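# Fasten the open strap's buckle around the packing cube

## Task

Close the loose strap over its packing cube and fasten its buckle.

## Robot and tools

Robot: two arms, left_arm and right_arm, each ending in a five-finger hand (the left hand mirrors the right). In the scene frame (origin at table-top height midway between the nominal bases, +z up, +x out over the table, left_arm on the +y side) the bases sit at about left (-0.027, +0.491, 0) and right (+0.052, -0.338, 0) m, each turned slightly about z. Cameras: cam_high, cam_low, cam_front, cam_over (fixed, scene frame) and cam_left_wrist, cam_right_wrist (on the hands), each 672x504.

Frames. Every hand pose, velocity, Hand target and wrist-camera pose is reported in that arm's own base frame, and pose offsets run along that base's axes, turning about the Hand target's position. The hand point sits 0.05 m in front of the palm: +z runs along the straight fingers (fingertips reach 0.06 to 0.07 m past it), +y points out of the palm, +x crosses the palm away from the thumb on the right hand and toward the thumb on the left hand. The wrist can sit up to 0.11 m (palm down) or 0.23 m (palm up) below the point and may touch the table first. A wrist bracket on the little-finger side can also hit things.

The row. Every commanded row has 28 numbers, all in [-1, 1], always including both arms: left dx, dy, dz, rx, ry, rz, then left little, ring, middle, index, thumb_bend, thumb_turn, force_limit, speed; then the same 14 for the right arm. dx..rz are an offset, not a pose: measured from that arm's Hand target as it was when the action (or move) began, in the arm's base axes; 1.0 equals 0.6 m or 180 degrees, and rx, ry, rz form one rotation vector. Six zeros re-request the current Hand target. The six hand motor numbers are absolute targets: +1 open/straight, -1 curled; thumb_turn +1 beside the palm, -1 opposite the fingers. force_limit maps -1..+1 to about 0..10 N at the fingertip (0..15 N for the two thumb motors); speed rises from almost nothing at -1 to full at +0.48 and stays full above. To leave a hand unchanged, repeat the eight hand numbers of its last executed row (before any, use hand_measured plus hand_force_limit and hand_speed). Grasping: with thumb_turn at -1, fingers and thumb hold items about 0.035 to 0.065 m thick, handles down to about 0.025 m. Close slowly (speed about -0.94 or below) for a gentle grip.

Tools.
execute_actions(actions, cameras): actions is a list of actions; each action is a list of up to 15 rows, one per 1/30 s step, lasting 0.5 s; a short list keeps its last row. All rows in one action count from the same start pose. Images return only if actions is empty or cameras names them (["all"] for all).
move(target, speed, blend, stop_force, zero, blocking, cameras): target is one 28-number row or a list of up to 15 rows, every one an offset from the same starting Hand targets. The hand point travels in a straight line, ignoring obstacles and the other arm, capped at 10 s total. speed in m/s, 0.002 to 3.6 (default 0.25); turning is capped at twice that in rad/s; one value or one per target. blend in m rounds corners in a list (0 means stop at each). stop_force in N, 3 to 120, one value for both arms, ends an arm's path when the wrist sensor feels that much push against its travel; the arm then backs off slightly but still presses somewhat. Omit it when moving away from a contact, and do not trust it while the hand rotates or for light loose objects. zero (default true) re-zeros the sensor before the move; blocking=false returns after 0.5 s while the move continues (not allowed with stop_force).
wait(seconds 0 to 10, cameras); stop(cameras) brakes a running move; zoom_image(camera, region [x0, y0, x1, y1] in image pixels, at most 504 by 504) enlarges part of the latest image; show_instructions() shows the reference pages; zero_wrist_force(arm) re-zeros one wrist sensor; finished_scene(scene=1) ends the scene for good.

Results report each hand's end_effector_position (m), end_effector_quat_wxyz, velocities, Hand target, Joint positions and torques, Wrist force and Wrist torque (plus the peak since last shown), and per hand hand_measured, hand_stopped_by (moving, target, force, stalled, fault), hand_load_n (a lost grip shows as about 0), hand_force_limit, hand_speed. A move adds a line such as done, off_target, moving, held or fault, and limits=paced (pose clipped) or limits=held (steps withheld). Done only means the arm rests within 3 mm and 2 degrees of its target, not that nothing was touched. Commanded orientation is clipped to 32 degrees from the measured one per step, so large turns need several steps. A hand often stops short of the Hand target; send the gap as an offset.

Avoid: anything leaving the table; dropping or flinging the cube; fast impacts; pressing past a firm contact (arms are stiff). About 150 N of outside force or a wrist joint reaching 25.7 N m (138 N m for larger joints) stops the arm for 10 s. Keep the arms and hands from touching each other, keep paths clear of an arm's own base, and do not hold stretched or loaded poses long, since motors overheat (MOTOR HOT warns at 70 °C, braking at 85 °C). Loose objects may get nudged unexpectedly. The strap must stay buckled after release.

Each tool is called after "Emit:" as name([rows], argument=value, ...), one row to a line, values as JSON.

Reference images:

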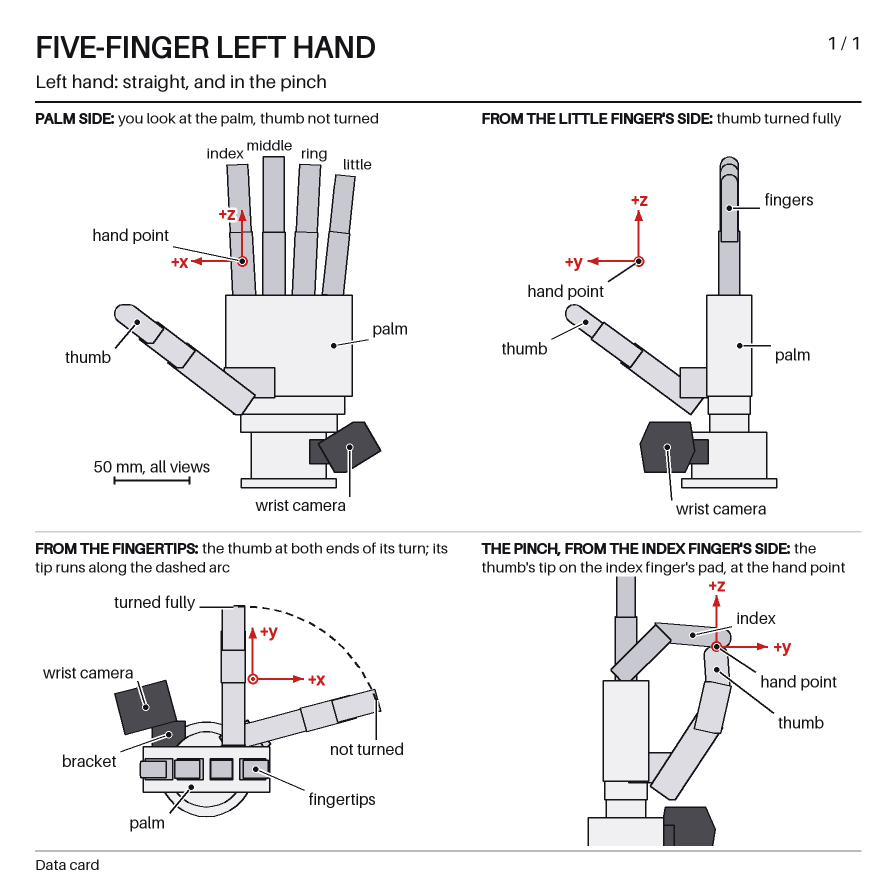

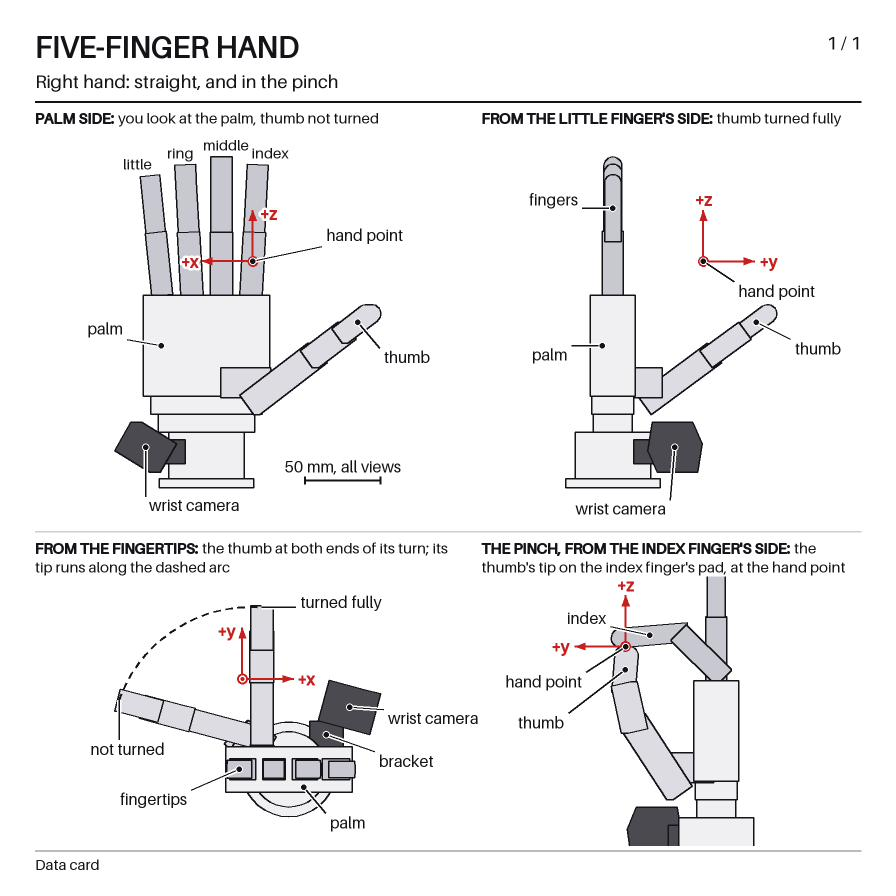

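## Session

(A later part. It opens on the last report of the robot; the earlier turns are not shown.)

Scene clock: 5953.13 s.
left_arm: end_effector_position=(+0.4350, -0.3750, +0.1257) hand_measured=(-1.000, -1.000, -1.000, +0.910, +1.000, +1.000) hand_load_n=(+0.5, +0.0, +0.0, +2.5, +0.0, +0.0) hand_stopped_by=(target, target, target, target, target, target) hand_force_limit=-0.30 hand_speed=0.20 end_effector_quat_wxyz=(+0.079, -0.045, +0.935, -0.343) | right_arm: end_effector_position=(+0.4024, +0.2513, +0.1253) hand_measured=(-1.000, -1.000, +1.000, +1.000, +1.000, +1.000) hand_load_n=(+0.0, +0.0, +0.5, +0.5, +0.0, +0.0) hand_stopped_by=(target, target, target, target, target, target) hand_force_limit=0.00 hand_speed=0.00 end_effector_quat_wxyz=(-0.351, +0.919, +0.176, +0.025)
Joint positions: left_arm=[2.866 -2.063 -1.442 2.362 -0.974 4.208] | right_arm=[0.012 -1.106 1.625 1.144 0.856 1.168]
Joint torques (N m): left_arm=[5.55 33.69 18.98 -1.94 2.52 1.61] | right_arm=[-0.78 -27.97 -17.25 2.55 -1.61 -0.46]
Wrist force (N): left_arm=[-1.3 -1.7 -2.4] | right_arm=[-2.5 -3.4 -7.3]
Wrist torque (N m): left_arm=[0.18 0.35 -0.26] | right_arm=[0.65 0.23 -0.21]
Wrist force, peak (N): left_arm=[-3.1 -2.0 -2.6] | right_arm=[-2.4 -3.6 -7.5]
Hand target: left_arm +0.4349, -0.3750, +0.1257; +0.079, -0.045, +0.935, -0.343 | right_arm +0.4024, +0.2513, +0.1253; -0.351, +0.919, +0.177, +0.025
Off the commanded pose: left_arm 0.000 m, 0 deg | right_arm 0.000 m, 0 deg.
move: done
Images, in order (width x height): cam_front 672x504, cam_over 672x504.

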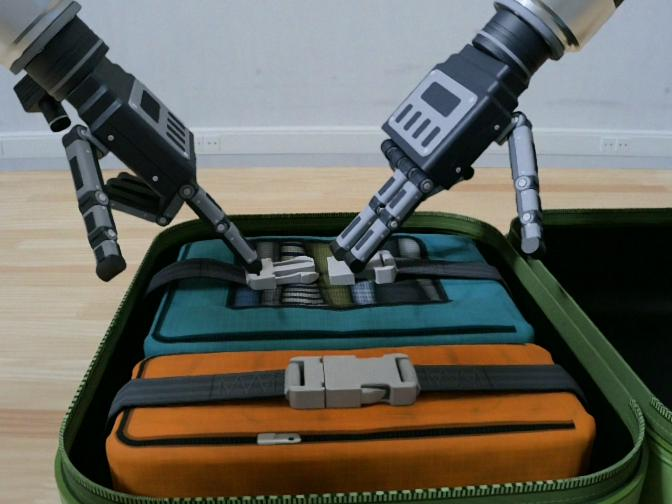

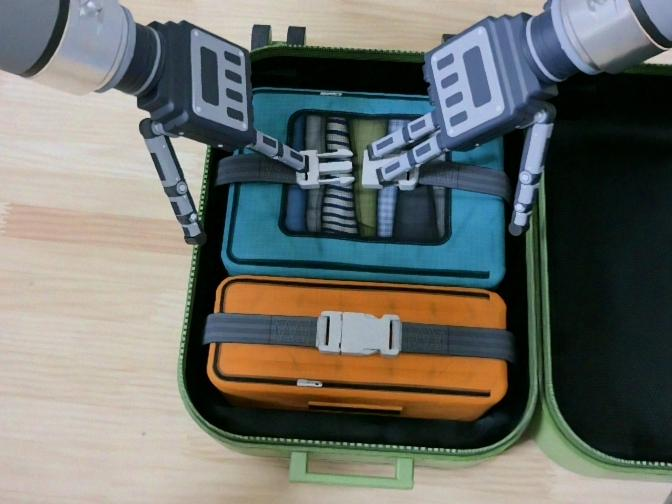

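Emit:
move([
  [0,0,0.008,0,0,0,-1,-1,-1,0.91,1,1,-0.3,0.2,0,-0.015,0.002,0,0,0,-1,-1,1,1,1,1,0.0,0.0],
  [0,0,0.008,0,0,0,-1,-1,-1,0.91,1,1,-0.3,0.2,-0.0255,-0.03,0.015,0,0,-0.05,-1,-1,1,1,1,1,0.0,0.0],
], speed=[0.03,0.05], cameras=["cam_front","cam_over"])

Emit:
zoom_image(camera="cam_front", region=[260, 240, 400, 300])

Emit:
zoom_image(camera="cam_over", region=[290, 135, 430, 205])

Scene clock: 5978.83 s.
left_arm: end_effector_position=(+0.4349, -0.3750, +0.1305) hand_measured=(-1.000, -1.000, -1.000, +0.910, +1.000, +1.000) hand_load_n=(+0.0, +0.0, +0.5, +0.0, +0.0, +0.0) hand_stopped_by=(target, target, target, target, target, target) hand_force_limit=-0.30 hand_speed=0.20 end_effector_quat_wxyz=(+0.079, -0.045, +0.935, -0.343) | right_arm: end_effector_position=(+0.3870, +0.2333, +0.1343) hand_measured=(-1.000, -1.000, +1.000, +1.000, +1.000, +1.000) hand_load_n=(+0.0, +0.0, +0.0, +0.0, +0.0, +0.0) hand_stopped_by=(target, target, target, target, target, target) hand_force_limit=0.00 hand_speed=0.00 end_effector_quat_wxyz=(-0.348, +0.930, +0.104, +0.053) end_effector_velocity=(+0.000, +0.000, +0.000) end_effector_angular_velocity=(+0.000, +0.000, +0.005)
Joint positions: left_arm=[2.866 -2.059 -1.435 2.351 -0.974 4.208] | right_arm=[-0.04 -1.209 1.726 1.054 0.851 1.308]
Joint velocities: left_arm=[within noise] | right_arm=[0.001 0.003 -0.003 0.004 0 -0.005]
Joint torques (N m): left_arm=[-0.36 27.59 8.34 0.08 -1.85 -0.79] | right_arm=[3.79 -22.21 -23.6 4.32 -2.16 -2.04]
Wrist force (N): left_arm=[-1.5 0.9 1.2] | right_arm=[-1.1 1.4 -0.7]
Wrist torque (N m): left_arm=[-0.11 0.28 -0.26] | right_arm=[0.10 0.22 -0.02]
Wrist force, peak (N): left_arm=[-1.4 -1.9 -2.7] | right_arm=[-2.4 -3.7 -7.7]
Hand target: left_arm +0.4349, -0.3750, +0.1305; +0.079, -0.045, +0.935, -0.343 | right_arm +0.3871, +0.2333, +0.1343; -0.348, +0.930, +0.104, +0.053
Off the commanded pose: left_arm 0.000 m, 0 deg | right_arm 0.000 m, 0 deg.
move: done
Images, in order (width x height): cam_front 672x504, cam_over 672x504.

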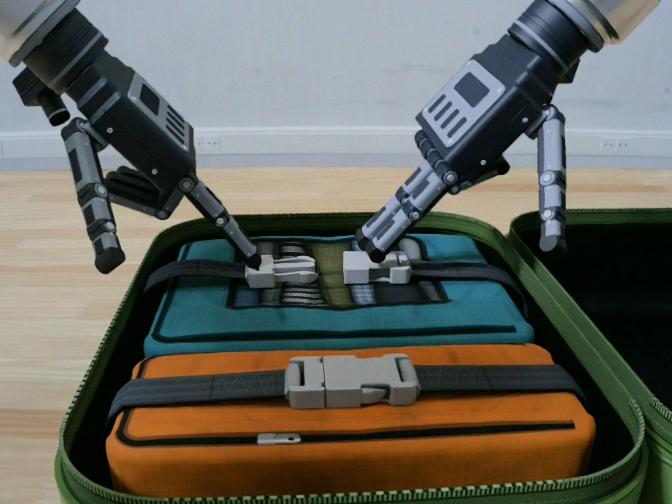

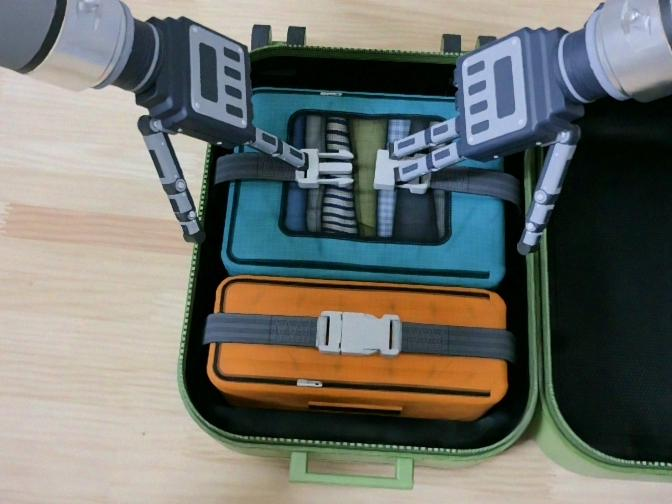

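Scaled by 3.600.

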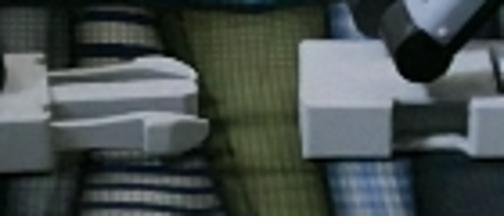

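Scaled by 3.600.

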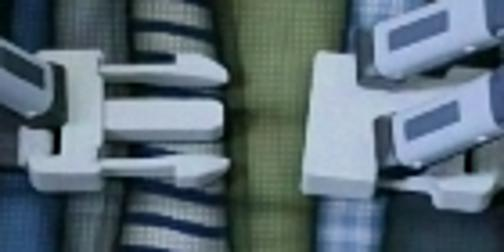

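Emit:
move([
  [0,0,0,0,0,0,-1,-1,-1,0.91,1,1,-0.3,0.2,-0.0227,0.0005,0,0,0,-0.05,-1,-1,1,1,1,1,0.0,0.0],
  [0,0,0,0,0,0,-1,-1,-1,0.91,1,1,-0.3,0.2,-0.0227,0.0005,-0.0143,0,0,-0.05,-1,-1,1,1,1,1,0.0,0.0],
], speed=[0.05,0.015], cameras=["cam_front","cam_over"])

Emit:
zoom_image(camera="cam_front", region=[330, 240, 410, 300])

Emit:
zoom_image(camera="cam_over", region=[350, 135, 430, 205])

Scene clock: 6000.23 s.
left_arm: end_effector_position=(+0.4349, -0.3750, +0.1305) hand_measured=(-1.000, -1.000, -1.000, +0.910, +1.000, +1.000) hand_load_n=(+0.0, +0.0, +0.0, +0.0, -0.5, +0.0) hand_stopped_by=(target, target, target, target, target, target) hand_force_limit=-0.30 hand_speed=0.20 end_effector_quat_wxyz=(+0.079, -0.045, +0.935, -0.343) | right_arm: end_effector_position=(+0.3734, +0.2336, +0.1256) hand_measured=(-1.000, -1.000, +1.000, +1.000, +1.000, +1.000) hand_load_n=(+0.0, +0.0, +1.0, +0.5, +0.0, +0.0) hand_stopped_by=(target, target, target, target, target, target) hand_force_limit=0.00 hand_speed=0.00 end_effector_quat_wxyz=(-0.343, +0.935, +0.031, +0.080)
Joint positions: left_arm=[2.866 -2.059 -1.435 2.351 -0.974 4.208] | right_arm=[-0.043 -1.283 1.816 0.904 0.861 1.511]
Joint torques (N m): left_arm=[-0.61 27.61 7.47 -0.02 -1.88 1.51] | right_arm=[4.45 -30.74 -18.71 3.45 -0.23 0.82]
Wrist force (N): left_arm=[-1.7 0.9 1.2] | right_arm=[0.6 -4.6 -6.3]
Wrist torque (N m): left_arm=[-0.12 0.31 -0.27] | right_arm=[0.63 0.44 0.00]
Wrist force, peak (N): left_arm=[-1.6 0.9 1.5] | right_arm=[0.7 -4.9 -6.6]
Hand target: left_arm +0.4349, -0.3750, +0.1305; +0.079, -0.045, +0.935, -0.343 | right_arm +0.3734, +0.2336, +0.1257; -0.343, +0.935, +0.031, +0.080
Off the commanded pose: left_arm 0.000 m, 0 deg | right_arm 0.000 m, 0 deg.
move: done
Images, in order (width x height): cam_front 672x504, cam_over 672x504.

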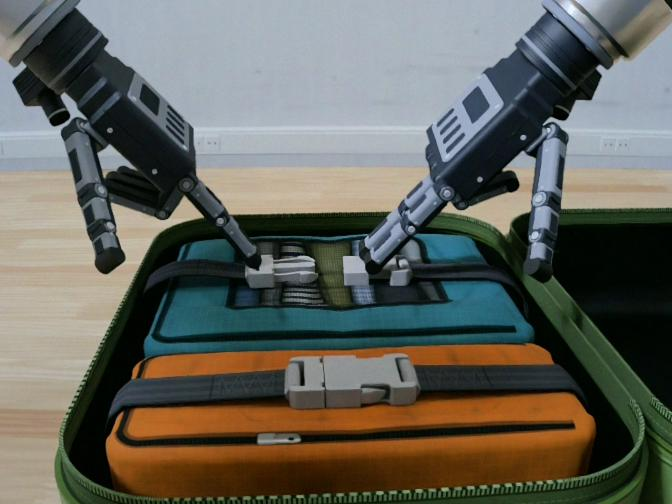

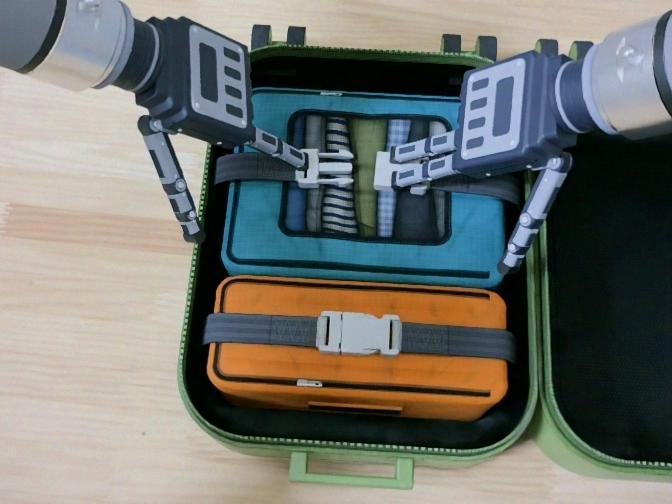

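Scaled by 6.300.

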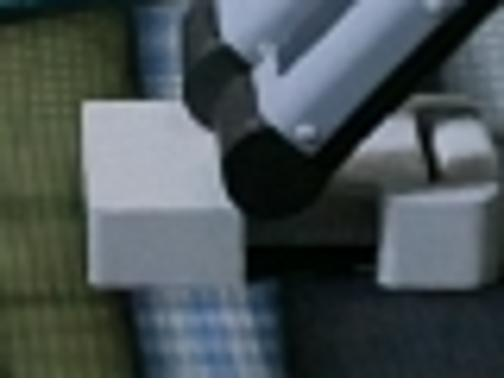

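Scaled by 6.300.

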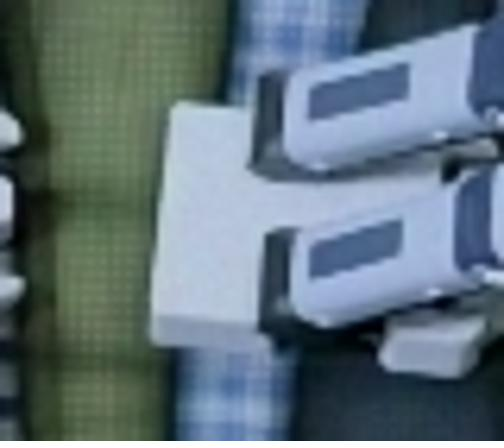

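Emit:
move(target=[0,0,0,0,0,0,-1,-1,-1,0.91,1,1,-0.3,0.2,0.0297,-0.0017,0,0,-0.0139,0.0667,-1,-1,1,1,1,1,0.0,0.0], speed=0.04, cameras=["cam_front","cam_over"])

Emit:
zoom_image(camera="cam_front", region=[330, 240, 410, 300])

Emit:
zoom_image(camera="cam_over", region=[350, 135, 430, 205])

Scene clock: 6016.17 s.
left_arm: end_effector_position=(+0.4349, -0.3750, +0.1305) hand_measured=(-1.000, -1.000, -1.000, +0.910, +1.000, +1.000) hand_load_n=(+0.0, +0.0, +0.0, +0.0, +0.0, +0.0) hand_stopped_by=(target, target, target, target, target, target) hand_force_limit=-0.30 hand_speed=0.20 end_effector_quat_wxyz=(+0.079, -0.045, +0.935, -0.343) | right_arm: end_effector_position=(+0.3913, +0.2326, +0.1256) hand_measured=(-1.000, -1.000, +1.000, +1.000, +1.000, +1.000) hand_load_n=(+0.0, +0.0, +0.0, +0.5, +0.0, +0.0) hand_stopped_by=(target, target, target, target, target, target) hand_force_limit=0.00 hand_speed=0.00 end_effector_quat_wxyz=(-0.349, +0.925, +0.136, +0.064) end_effector_velocity=(+0.000, +0.000, +0.000) end_effector_angular_velocity=(+0.001, +0.000, -0.004)
Joint positions: left_arm=[2.866 -2.059 -1.435 2.351 -0.974 4.208] | right_arm=[-0.043 -1.197 1.737 1.038 0.846 1.234]
Joint velocities: left_arm=[within noise] | right_arm=[0 -0.001 0.001 -0.003 -0.001 0.005]
Joint torques (N m): left_arm=[-0.72 28.13 8.79 -0.1 -1.97 1.91] | right_arm=[2.87 -40.77 -6.32 -0.36 -1.38 2.26]
Wrist force (N): left_arm=[-1.4 0.8 1.3] | right_arm=[0.0 -4.8 -6.2]
Wrist torque (N m): left_arm=[-0.13 0.27 -0.25] | right_arm=[0.62 0.34 -0.09]
Wrist force, peak (N): left_arm=[-1.7 1.0 1.3] | right_arm=[0.9 -4.8 -6.7]
Hand target: left_arm +0.4349, -0.3750, +0.1305; +0.079, -0.045, +0.935, -0.343 | right_arm +0.3913, +0.2326, +0.1257; -0.349, +0.925, +0.136, +0.064
Off the commanded pose: left_arm 0.000 m, 0 deg | right_arm 0.000 m, 0 deg.
move: done
Images, in order (width x height): cam_front 672x504, cam_over 672x504.

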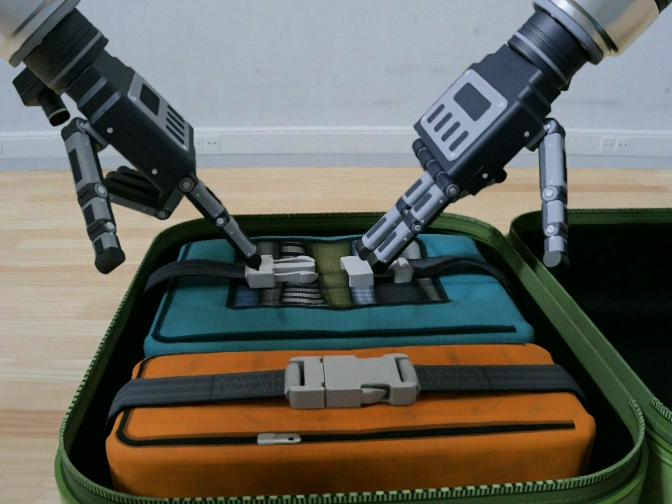

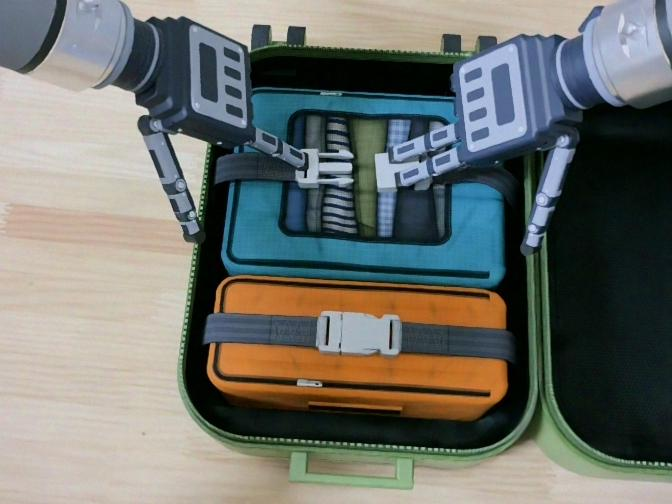

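Scaled by 6.300.

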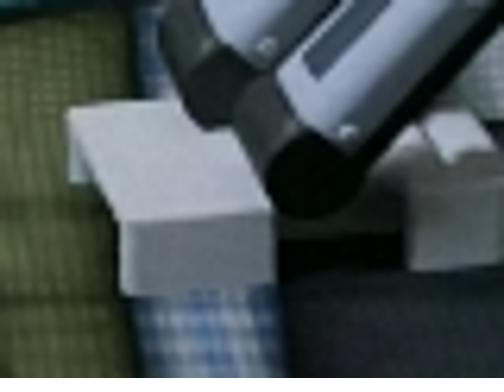

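Scaled by 6.300.

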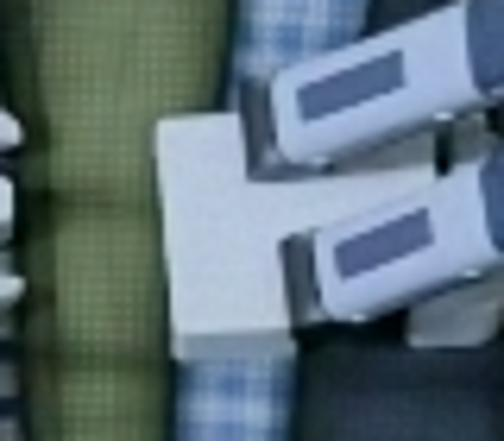

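Emit:
move([
  [0,0,0,0,0,0,-1,-1,-1,0.91,1,1,-0.3,0.2,0,0,-0.002,0,0,0,-1,-1,1,1,1,1,0.0,0.0],
  [0,0,0,0,0,0,-1,-1,-1,0.91,1,1,-0.3,0.2,0.0048,0.0208,-0.002,0,-0.0111,0,-1,-1,1,1,1,1,0.0,0.0],
], speed=0.03, cameras=["cam_front","cam_over"])

Emit:
zoom_image(camera="cam_front", region=[310, 240, 390, 300])

Emit:
zoom_image(camera="cam_over", region=[330, 135, 410, 205])

Scene clock: 6037.00 s.
left_arm: end_effector_position=(+0.4349, -0.3750, +0.1305) hand_measured=(-1.000, -1.000, -1.000, +0.910, +1.000, +1.000) hand_load_n=(-0.5, +0.0, +0.0, +0.0, +0.0, +0.0) hand_stopped_by=(target, target, target, target, target, target) hand_force_limit=-0.30 hand_speed=0.20 end_effector_quat_wxyz=(+0.079, -0.045, +0.935, -0.343) | right_arm: end_effector_position=(+0.3942, +0.2451, +0.1245) hand_measured=(-1.000, -1.000, +1.000, +1.000, +1.000, +1.000) hand_load_n=(+0.0, +0.0, +0.5, +0.0, +0.0, -0.5) hand_stopped_by=(target, target, target, target, target, target) hand_force_limit=0.00 hand_speed=0.00 end_effector_quat_wxyz=(-0.346, +0.924, +0.142, +0.080) end_effector_velocity=(+0.000, -0.002, +0.001) end_effector_angular_velocity=(-0.001, +0.004, +0.001)
Joint positions: left_arm=[2.866 -2.059 -1.435 2.351 -0.974 4.208] | right_arm=[-0.011 -1.207 1.736 0.986 0.845 1.277]
Joint velocities: left_arm=[within noise] | right_arm=[-0.004 0 0 0.008 0.001 -0.007]
Joint torques (N m): left_arm=[0.04 27.15 7.97 -0.17 -1.9 1.68] | right_arm=[-5.97 -24.37 -18.72 3.1 2.27 -2.22]
Wrist force (N): left_arm=[-1.7 1.0 1.3] | right_arm=[-0.6 -3.1 -10.8]
Wrist torque (N m): left_arm=[-0.10 0.31 -0.27] | right_arm=[0.82 0.30 -0.11]
Wrist force, peak (N): left_arm=[-1.8 0.9 1.4] | right_arm=[-0.4 -6.0 -10.9]
Hand target: left_arm +0.4349, -0.3750, +0.1305; +0.079, -0.045, +0.935, -0.343 | right_arm +0.3941, +0.2450, +0.1245; -0.346, +0.924, +0.142, +0.080
Off the commanded pose: left_arm 0.000 m, 0 deg | right_arm 0.000 m, 0 deg.
move: done
Images, in order (width x height): cam_front 672x504, cam_over 672x504.

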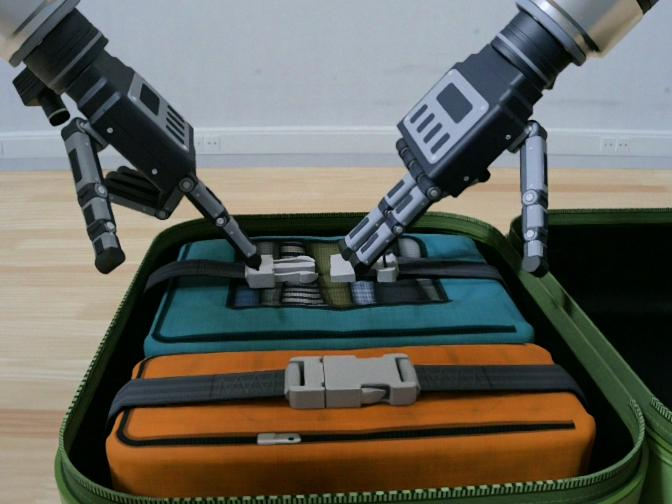

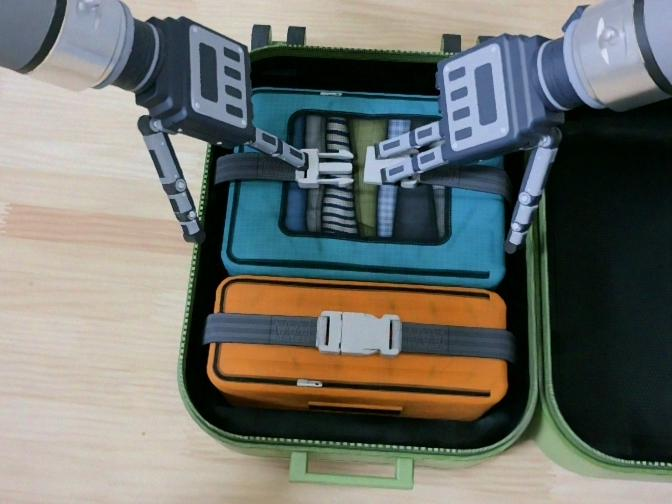

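Scaled by 6.300.

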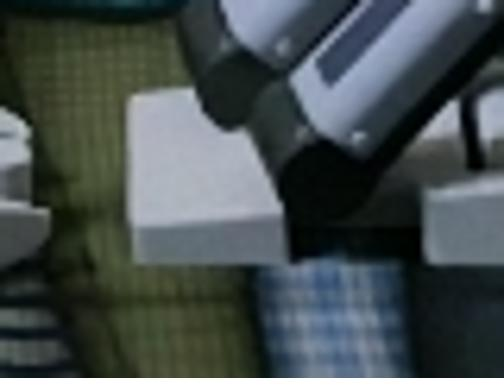

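Scaled by 6.300.

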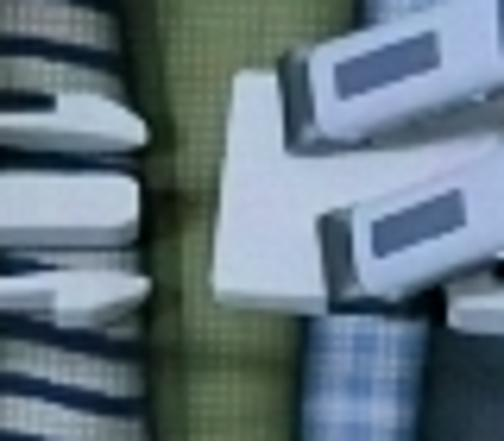

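Emit:
zoom_image(camera="cam_over", region=[205, 130, 305, 210])

Emit:
zoom_image(camera="cam_over", region=[400, 140, 530, 230])

Scaled by 5.040.

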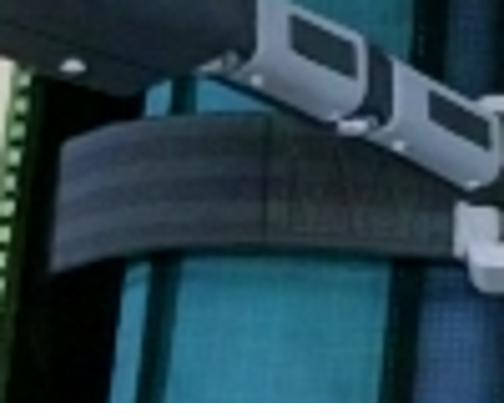

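Scaled by 3.877.

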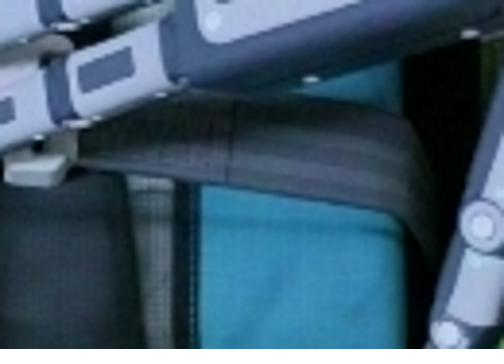

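Emit:
move([
  [0,0,-0.0067,0,0,0,-1,-1,-1,0.91,1,1,-0.3,0.2,-0.0125,0,0,0,0,0,-1,-1,1,1,1,1,0.0,0.0],
  [-0.01,-0.005,-0.0067,0,0,0,-1,-1,-1,0.91,1,1,-0.3,0.2,-0.0125,0,0,0,0,0,-1,-1,1,1,1,1,0.0,0.0],
], speed=0.02, cameras=["cam_front","cam_over"])

Emit:
zoom_image(camera="cam_front", region=[290, 240, 390, 300])

Emit:
zoom_image(camera="cam_over", region=[295, 135, 405, 205])

Scene clock: 6080.33 s.
left_arm: end_effector_position=(+0.4288, -0.3780, +0.1265) hand_measured=(-1.000, -1.000, -1.000, +0.910, +1.000, +1.000) hand_load_n=(+0.0, +0.5, +0.5, +2.0, +0.0, +0.0) hand_stopped_by=(target, target, target, target, target, target) hand_force_limit=-0.30 hand_speed=0.20 end_effector_quat_wxyz=(+0.079, -0.045, +0.935, -0.343) | right_arm: end_effector_position=(+0.3866, +0.2450, +0.1245) hand_measured=(-1.000, -1.000, +1.000, +1.000, +1.000, +1.000) hand_load_n=(+0.0, +0.0, +0.5, +0.0, +0.0, +0.0) hand_stopped_by=(target, target, target, target, target, target) hand_force_limit=0.00 hand_speed=0.00 end_effector_quat_wxyz=(-0.346, +0.924, +0.142, +0.080)
Joint positions: left_arm=[2.857 -2.053 -1.454 2.37 -0.978 4.198] | right_arm=[-0.012 -1.222 1.758 0.979 0.845 1.276]
Joint torques (N m): left_arm=[5.87 30.17 28.15 -2.97 -0.84 1.68] | right_arm=[-4.11 -16.85 -21.07 3.79 1.23 -1.64]
Wrist force (N): left_arm=[-2.4 -0.9 -0.8] | right_arm=[2.5 -3.8 -9.0]
Wrist torque (N m): left_arm=[0.04 0.24 -0.21] | right_arm=[0.74 0.63 0.09]
Wrist force, peak (N): left_arm=[-2.5 -0.7 -1.5] | right_arm=[-0.7 -3.6 -11.3]
Hand target: left_arm +0.4289, -0.3780, +0.1265; +0.079, -0.045, +0.935, -0.343 | right_arm +0.3866, +0.2450, +0.1245; -0.346, +0.924, +0.142, +0.080
Off the commanded pose: left_arm 0.000 m, 0 deg | right_arm 0.000 m, 0 deg.
move: done
Images, in order (width x height): cam_front 672x504, cam_over 672x504.

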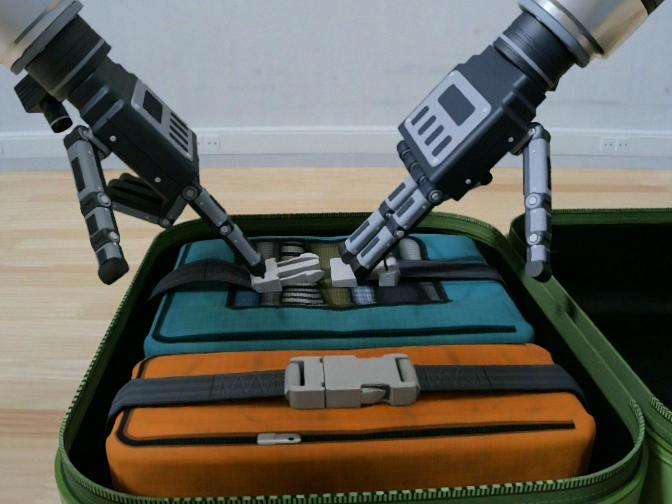

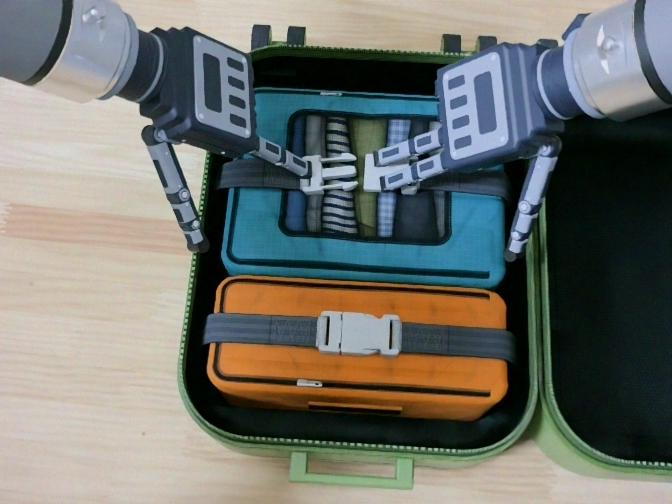

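Scaled by 5.040.

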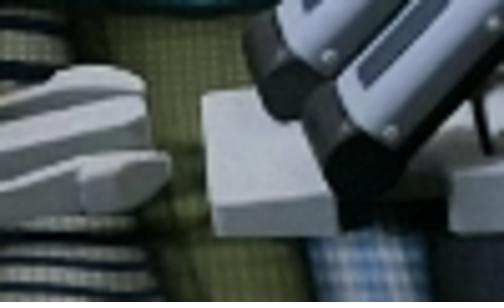

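Scaled by 4.582.

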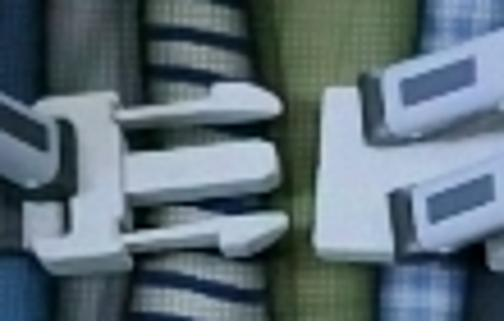

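Emit:
move([
  [0,0,0.0035,0,0,0,-1,-1,-1,0.91,1,1,-0.3,0.2,0,0,0,0,0,0,-1,-1,1,1,1,1,0.0,0.0],
], speed=0.01, cameras=["cam_over"])

Emit:
zoom_image(camera="cam_over", region=[295, 135, 405, 205])

Scene clock: 6092.17 s.
left_arm: end_effector_position=(+0.4289, -0.3780, +0.1286) hand_measured=(-1.000, -1.000, -1.000, +0.910, +1.000, +1.000) hand_load_n=(+0.5, +0.0, +0.0, +0.0, +0.0, -0.5) hand_stopped_by=(target, target, target, target, target, target) hand_force_limit=-0.30 hand_speed=0.20 end_effector_quat_wxyz=(+0.079, -0.045, +0.935, -0.343) | right_arm: end_effector_position=(+0.3866, +0.2450, +0.1245) hand_measured=(-1.000, -1.000, +1.000, +1.000, +1.000, +1.000) hand_load_n=(+0.5, +0.0, +1.0, +0.0, +0.0, +0.0) hand_stopped_by=(target, target, target, target, target, target) hand_force_limit=0.00 hand_speed=0.00 end_effector_quat_wxyz=(-0.346, +0.924, +0.142, +0.080)
Joint positions: left_arm=[2.857 -2.051 -1.45 2.364 -0.978 4.198] | right_arm=[-0.012 -1.222 1.758 0.979 0.845 1.276]
Joint torques (N m): left_arm=[6.72 49.46 26.8 -2.13 3.32 1.78] | right_arm=[-1.8 -17.29 -20.94 3.78 -1.42 0.92]
Wrist force (N): left_arm=[-1.7 0.7 1.1] | right_arm=[2.4 -3.4 -8.5]
Wrist torque (N m): left_arm=[-0.10 0.29 -0.19] | right_arm=[0.74 0.63 0.09]
Wrist force, peak (N): left_arm=[-2.5 -1.0 -1.1] | right_arm=[2.6 -4.1 -9.3]
Hand target: left_arm +0.4289, -0.3780, +0.1286; +0.079, -0.045, +0.935, -0.343 | right_arm +0.3866, +0.2450, +0.1245; -0.346, +0.924, +0.142, +0.080
Off the commanded pose: left_arm 0.000 m, 0 deg | right_arm 0.000 m, 0 deg.
move: done
Images, in order (width x height): cam_over 672x504.

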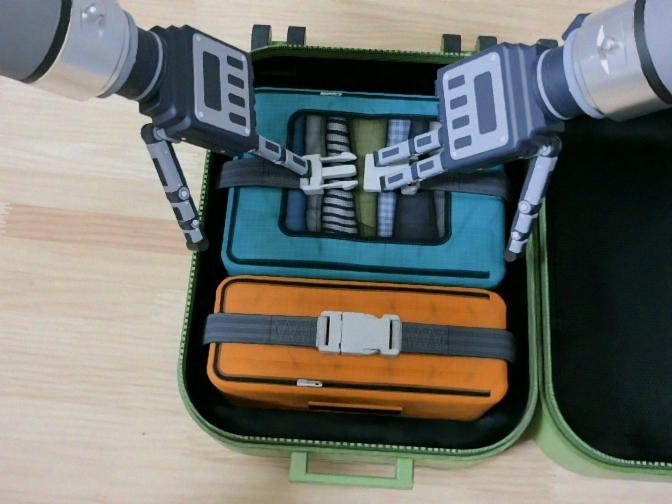

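Scaled by 4.582.

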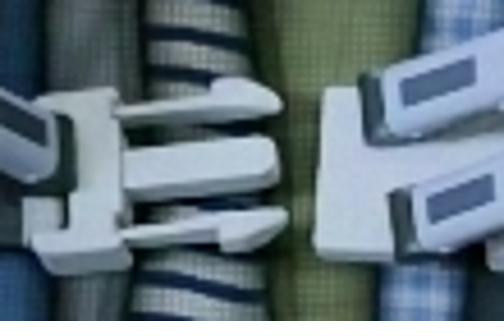

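Emit:
move([
  [0,0,0.006,0,0,0,-1,-1,-1,0.91,1,1,-0.3,0.2,-0.0,-0.012,0.01,0,0,0,-1,-1,1,1,1,1,0.0,0.0],
  [0.0033,0.005,0.01,0,0,0,-1,-1,-1,0.91,1,1,-0.3,0.2,-0.0233,-0.0048,0.018,0,0,-0.0667,-1,-1,1,1,1,1,0.0,0.0],
], speed=[0.03,0.05], cameras=["cam_front","cam_over"])

Emit:
zoom_image(camera="cam_over", region=[290, 135, 430, 205])

Scene clock: 6157.70 s.
left_arm: end_effector_position=(+0.4309, -0.3749, +0.1346) hand_measured=(-1.000, -1.000, -1.000, +0.910, +1.000, +1.000) hand_load_n=(+0.0, +0.0, +0.0, +0.0, +0.0, -0.5) hand_stopped_by=(target, target, target, target, target, target) hand_force_limit=-0.30 hand_speed=0.20 end_effector_quat_wxyz=(+0.079, -0.045, +0.935, -0.343) | right_arm: end_effector_position=(+0.3726, +0.2422, +0.1353) hand_measured=(-1.000, -1.000, +1.000, +1.000, +1.000, +1.000) hand_load_n=(+0.0, +0.0, +0.0, +0.0, +0.0, +0.0) hand_stopped_by=(target, target, target, target, target, target) hand_force_limit=0.00 hand_speed=0.00 end_effector_quat_wxyz=(-0.336, +0.934, +0.044, +0.116)
Joint positions: left_arm=[2.864 -2.047 -1.441 2.347 -0.975 4.206] | right_arm=[-0.012 -1.342 1.837 0.842 0.876 1.548]
Joint torques (N m): left_arm=[3.35 51.11 29.09 -2.07 3.04 1.12] | right_arm=[-4.25 -17.07 -25.23 4.02 -2.77 -1.98]
Wrist force (N): left_arm=[-1.6 0.9 1.2] | right_arm=[-1.4 1.8 -0.8]
Wrist torque (N m): left_arm=[-0.12 0.31 -0.27] | right_arm=[0.16 0.24 -0.03]
Wrist force, peak (N): left_arm=[-1.7 1.0 1.4] | right_arm=[2.7 -4.0 -9.3]
Hand target: left_arm +0.4309, -0.3750, +0.1346; +0.079, -0.045, +0.935, -0.343 | right_arm +0.3727, +0.2422, +0.1353; -0.336, +0.934, +0.044, +0.116
Off the commanded pose: left_arm 0.000 m, 0 deg | right_arm 0.000 m, 0 deg.
move: done
Images, in order (width x height): cam_front 672x504, cam_over 672x504.

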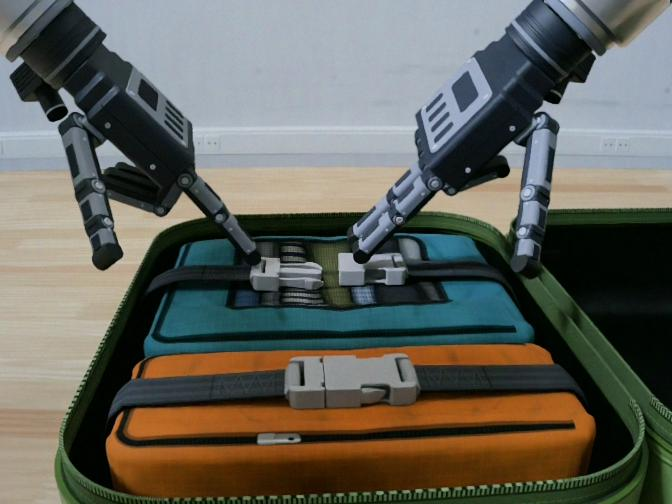

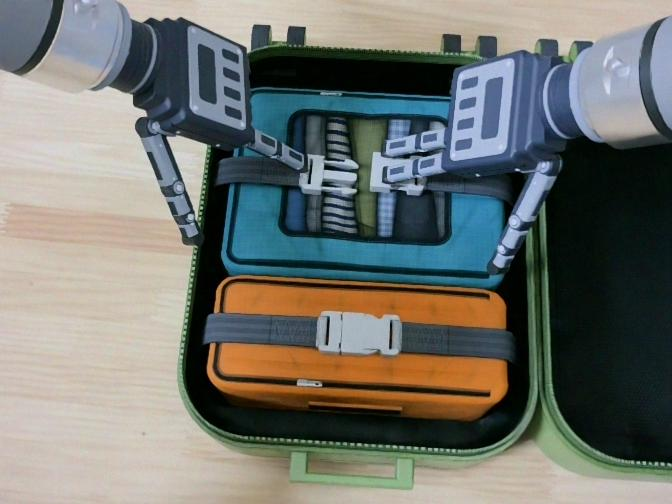

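Scaled by 3.600.

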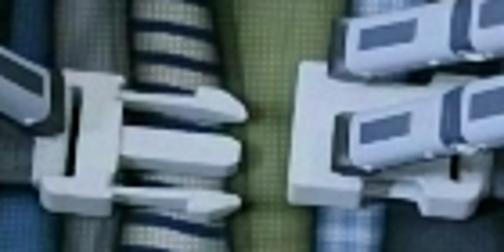

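Emit:
move([
  [-0.0018,-0.0097,0,0,0,-0.0139,-1,-1,-1,0.91,1,1,-0.3,0.2,-0.0057,0,0,0,0,0,-1,-1,1,1,1,1,0.0,0.0],
  [-0.0018,-0.0097,0,0,0,-0.0139,-1,-1,-1,0.91,1,1,-0.3,0.2,-0.0057,0,-0.0158,0,0,0,-1,-1,1,1,1,1,0.0,0.0],
  [-0.0018,-0.0097,0,0,0,-0.0139,-1,-1,-1,0.91,1,1,-0.3,0.2,-0.0013,-0.0015,-0.0158,0,0,0.0194,-1,-1,1,1,1,1,0.0,0.0],
], speed=[0.04,0.02,0.03], cameras=["cam_front","cam_over"])

Emit:
zoom_image(camera="cam_over", region=[295, 140, 355, 200])

Emit:
zoom_image(camera="cam_over", region=[345, 140, 405, 200])

Emit:
zoom_image(camera="cam_front", region=[290, 240, 390, 300])

Scene clock: 6194.83 s.
left_arm: end_effector_position=(+0.4298, -0.3808, +0.1346) hand_measured=(-1.000, -1.000, -1.000, +0.910, +1.000, +1.000) hand_load_n=(+0.0, +0.0, +0.0, +0.0, +0.0, +0.0) hand_stopped_by=(target, target, target, target, target, target) hand_force_limit=-0.30 hand_speed=0.20 end_effector_quat_wxyz=(+0.071, -0.024, +0.936, -0.345) | right_arm: end_effector_position=(+0.3719, +0.2413, +0.1258) hand_measured=(-1.000, -1.000, +1.000, +1.000, +1.000, +1.000) hand_load_n=(+0.0, +0.0, +0.5, +0.0, +0.0, +0.0) hand_stopped_by=(target, target, target, target, target, target) hand_force_limit=0.00 hand_speed=0.00 end_effector_quat_wxyz=(-0.340, +0.932, +0.073, +0.105) end_effector_velocity=(+0.001, +0.000, +0.000) end_effector_angular_velocity=(+0.001, +0.001, -0.007)
Joint positions: left_arm=[2.856 -2.065 -1.418 2.321 -0.961 4.245] | right_arm=[-0.019 -1.31 1.839 0.864 0.862 1.462]
Joint velocities: left_arm=[within noise] | right_arm=[-0.001 0 0 -0.004 0 0.008]
Joint torques (N m): left_arm=[6.28 53.44 8.1 0.11 -1.76 -1.6] | right_arm=[-2.15 -36.22 -8.4 0.06 0.05 2.23]
Wrist force (N): left_arm=[-1.4 0.9 1.5] | right_arm=[1.1 -3.0 -5.0]
Wrist torque (N m): left_arm=[-0.14 0.29 -0.19] | right_arm=[0.54 0.48 0.00]
Wrist force, peak (N): left_arm=[-1.5 0.9 1.7] | right_arm=[-0.2 -4.9 -5.8]
Hand target: left_arm +0.4298, -0.3808, +0.1346; +0.071, -0.024, +0.936, -0.345 | right_arm +0.3719, +0.2413, +0.1258; -0.340, +0.932, +0.073, +0.105
Off the commanded pose: left_arm 0.000 m, 0 deg | right_arm 0.000 m, 0 deg.
move: done
Images, in order (width x height): cam_front 672x504, cam_over 672x504.

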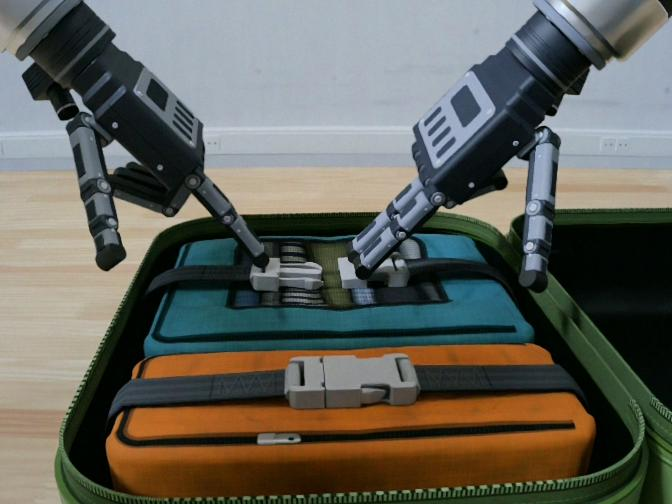

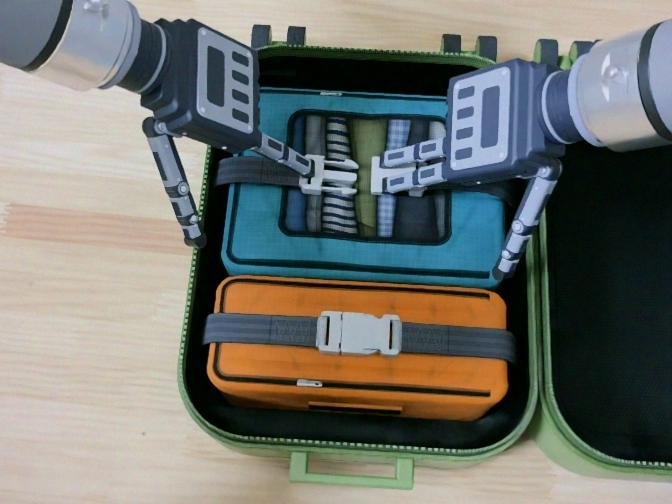

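Scaled by 8.400.

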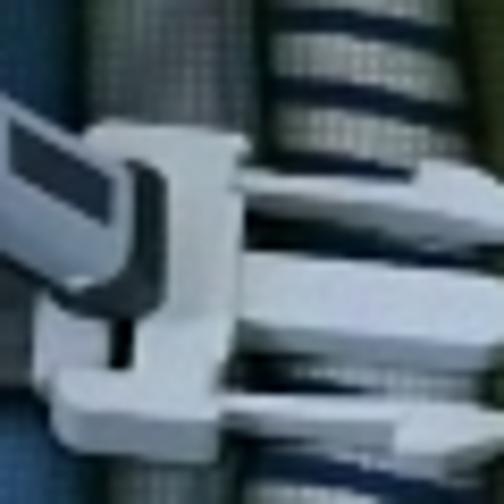

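Scaled by 8.400.

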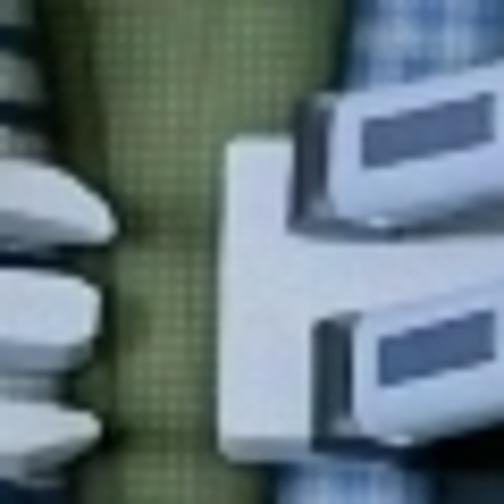

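Scaled by 5.040.

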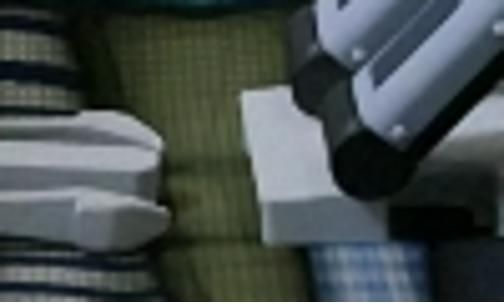

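Emit:
move([
  [0.0041,0.0018,-0.002,0,0,0,-1,-1,-1,0.91,1,1,-0.3,0.2,0,0,0,0,0,0,-1,-1,1,1,1,1,0.0,0.0],
  [0.0041,0.0018,-0.0148,0,0,0,-1,-1,-1,0.91,1,1,-0.3,0.2,0,0,0,0,0,0,-1,-1,1,1,1,1,0.0,0.0],
], speed=[0.03,0.015], cameras=["cam_front","cam_over"])

Emit:
zoom_image(camera="cam_over", region=[295, 140, 355, 200])

Emit:
zoom_image(camera="cam_front", region=[240, 235, 330, 300])

Scene clock: 6221.13 s.
left_arm: end_effector_position=(+0.4323, -0.3797, +0.1255) hand_measured=(-1.000, -1.000, -1.000, +0.910, +1.000, +1.000) hand_load_n=(+0.0, +0.0, +0.0, +2.0, +0.0, +0.0) hand_stopped_by=(target, target, target, target, target, target) hand_force_limit=-0.30 hand_speed=0.20 end_effector_quat_wxyz=(+0.071, -0.024, +0.936, -0.345) | right_arm: end_effector_position=(+0.3719, +0.2413, +0.1258) hand_measured=(-1.000, -1.000, +1.000, +1.000, +1.000, +1.000) hand_load_n=(+0.5, +0.0, +0.5, +0.5, +0.0, +0.0) hand_stopped_by=(target, target, target, target, target, target) hand_force_limit=0.00 hand_speed=0.00 end_effector_quat_wxyz=(-0.340, +0.932, +0.073, +0.105)
Joint positions: left_arm=[2.859 -2.077 -1.426 2.337 -0.959 4.249] | right_arm=[-0.019 -1.31 1.839 0.863 0.862 1.462]
Joint torques (N m): left_arm=[-3.1 37.11 21.34 -3.1 1.63 -1.58] | right_arm=[3.87 -36.68 -5.82 0.1 2.58 2.15]
Wrist force (N): left_arm=[-1.8 -1.4 -2.6] | right_arm=[1.0 -3.3 -5.2]
Wrist torque (N m): left_arm=[0.15 0.30 -0.26] | right_arm=[0.55 0.50 -0.05]
Wrist force, peak (N): left_arm=[-1.6 -1.4 -2.7] | right_arm=[1.2 -3.5 -5.5]
Hand target: left_arm +0.4323, -0.3797, +0.1257; +0.071, -0.024, +0.936, -0.345 | right_arm +0.3719, +0.2413, +0.1258; -0.340, +0.932, +0.073, +0.105
Off the commanded pose: left_arm 0.000 m, 0 deg | right_arm 0.000 m, 0 deg.
move: done
Images, in order (width x height): cam_front 672x504, cam_over 672x504.

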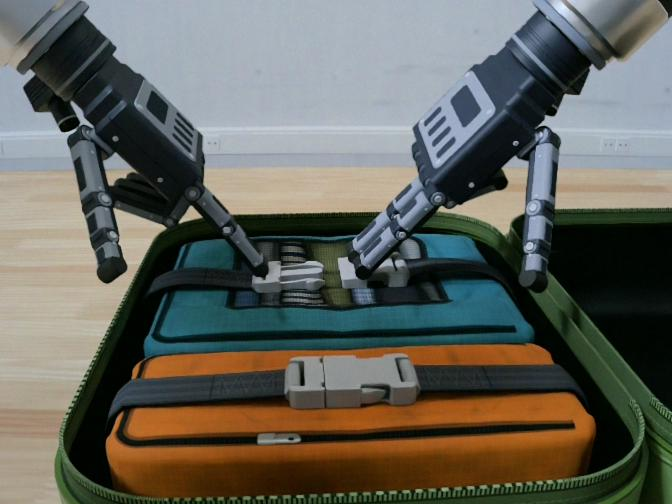

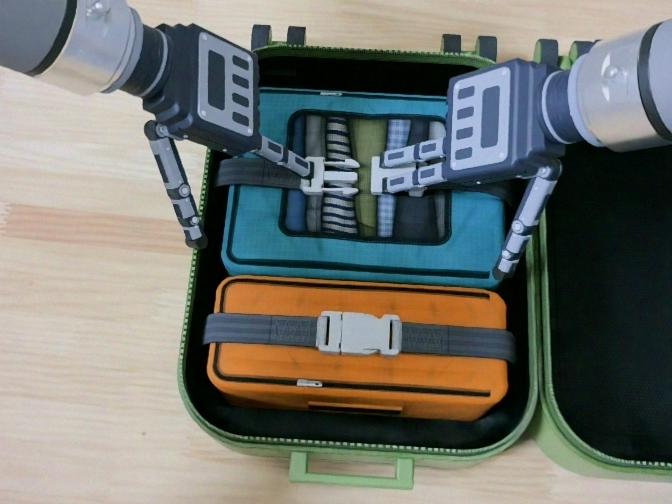

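Scaled by 8.400.

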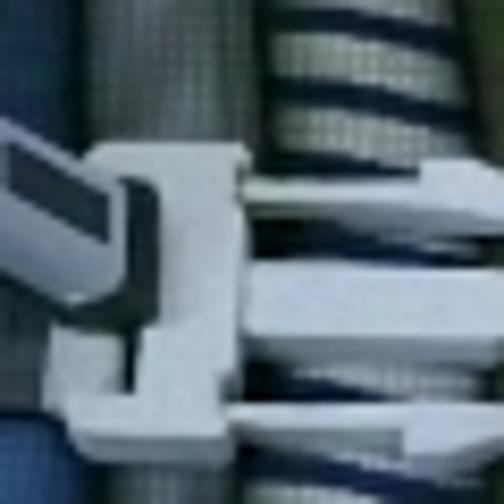

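Scaled by 5.600.

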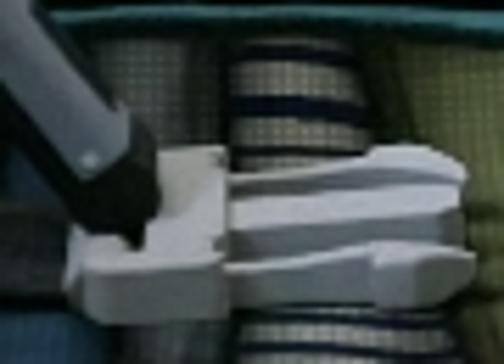

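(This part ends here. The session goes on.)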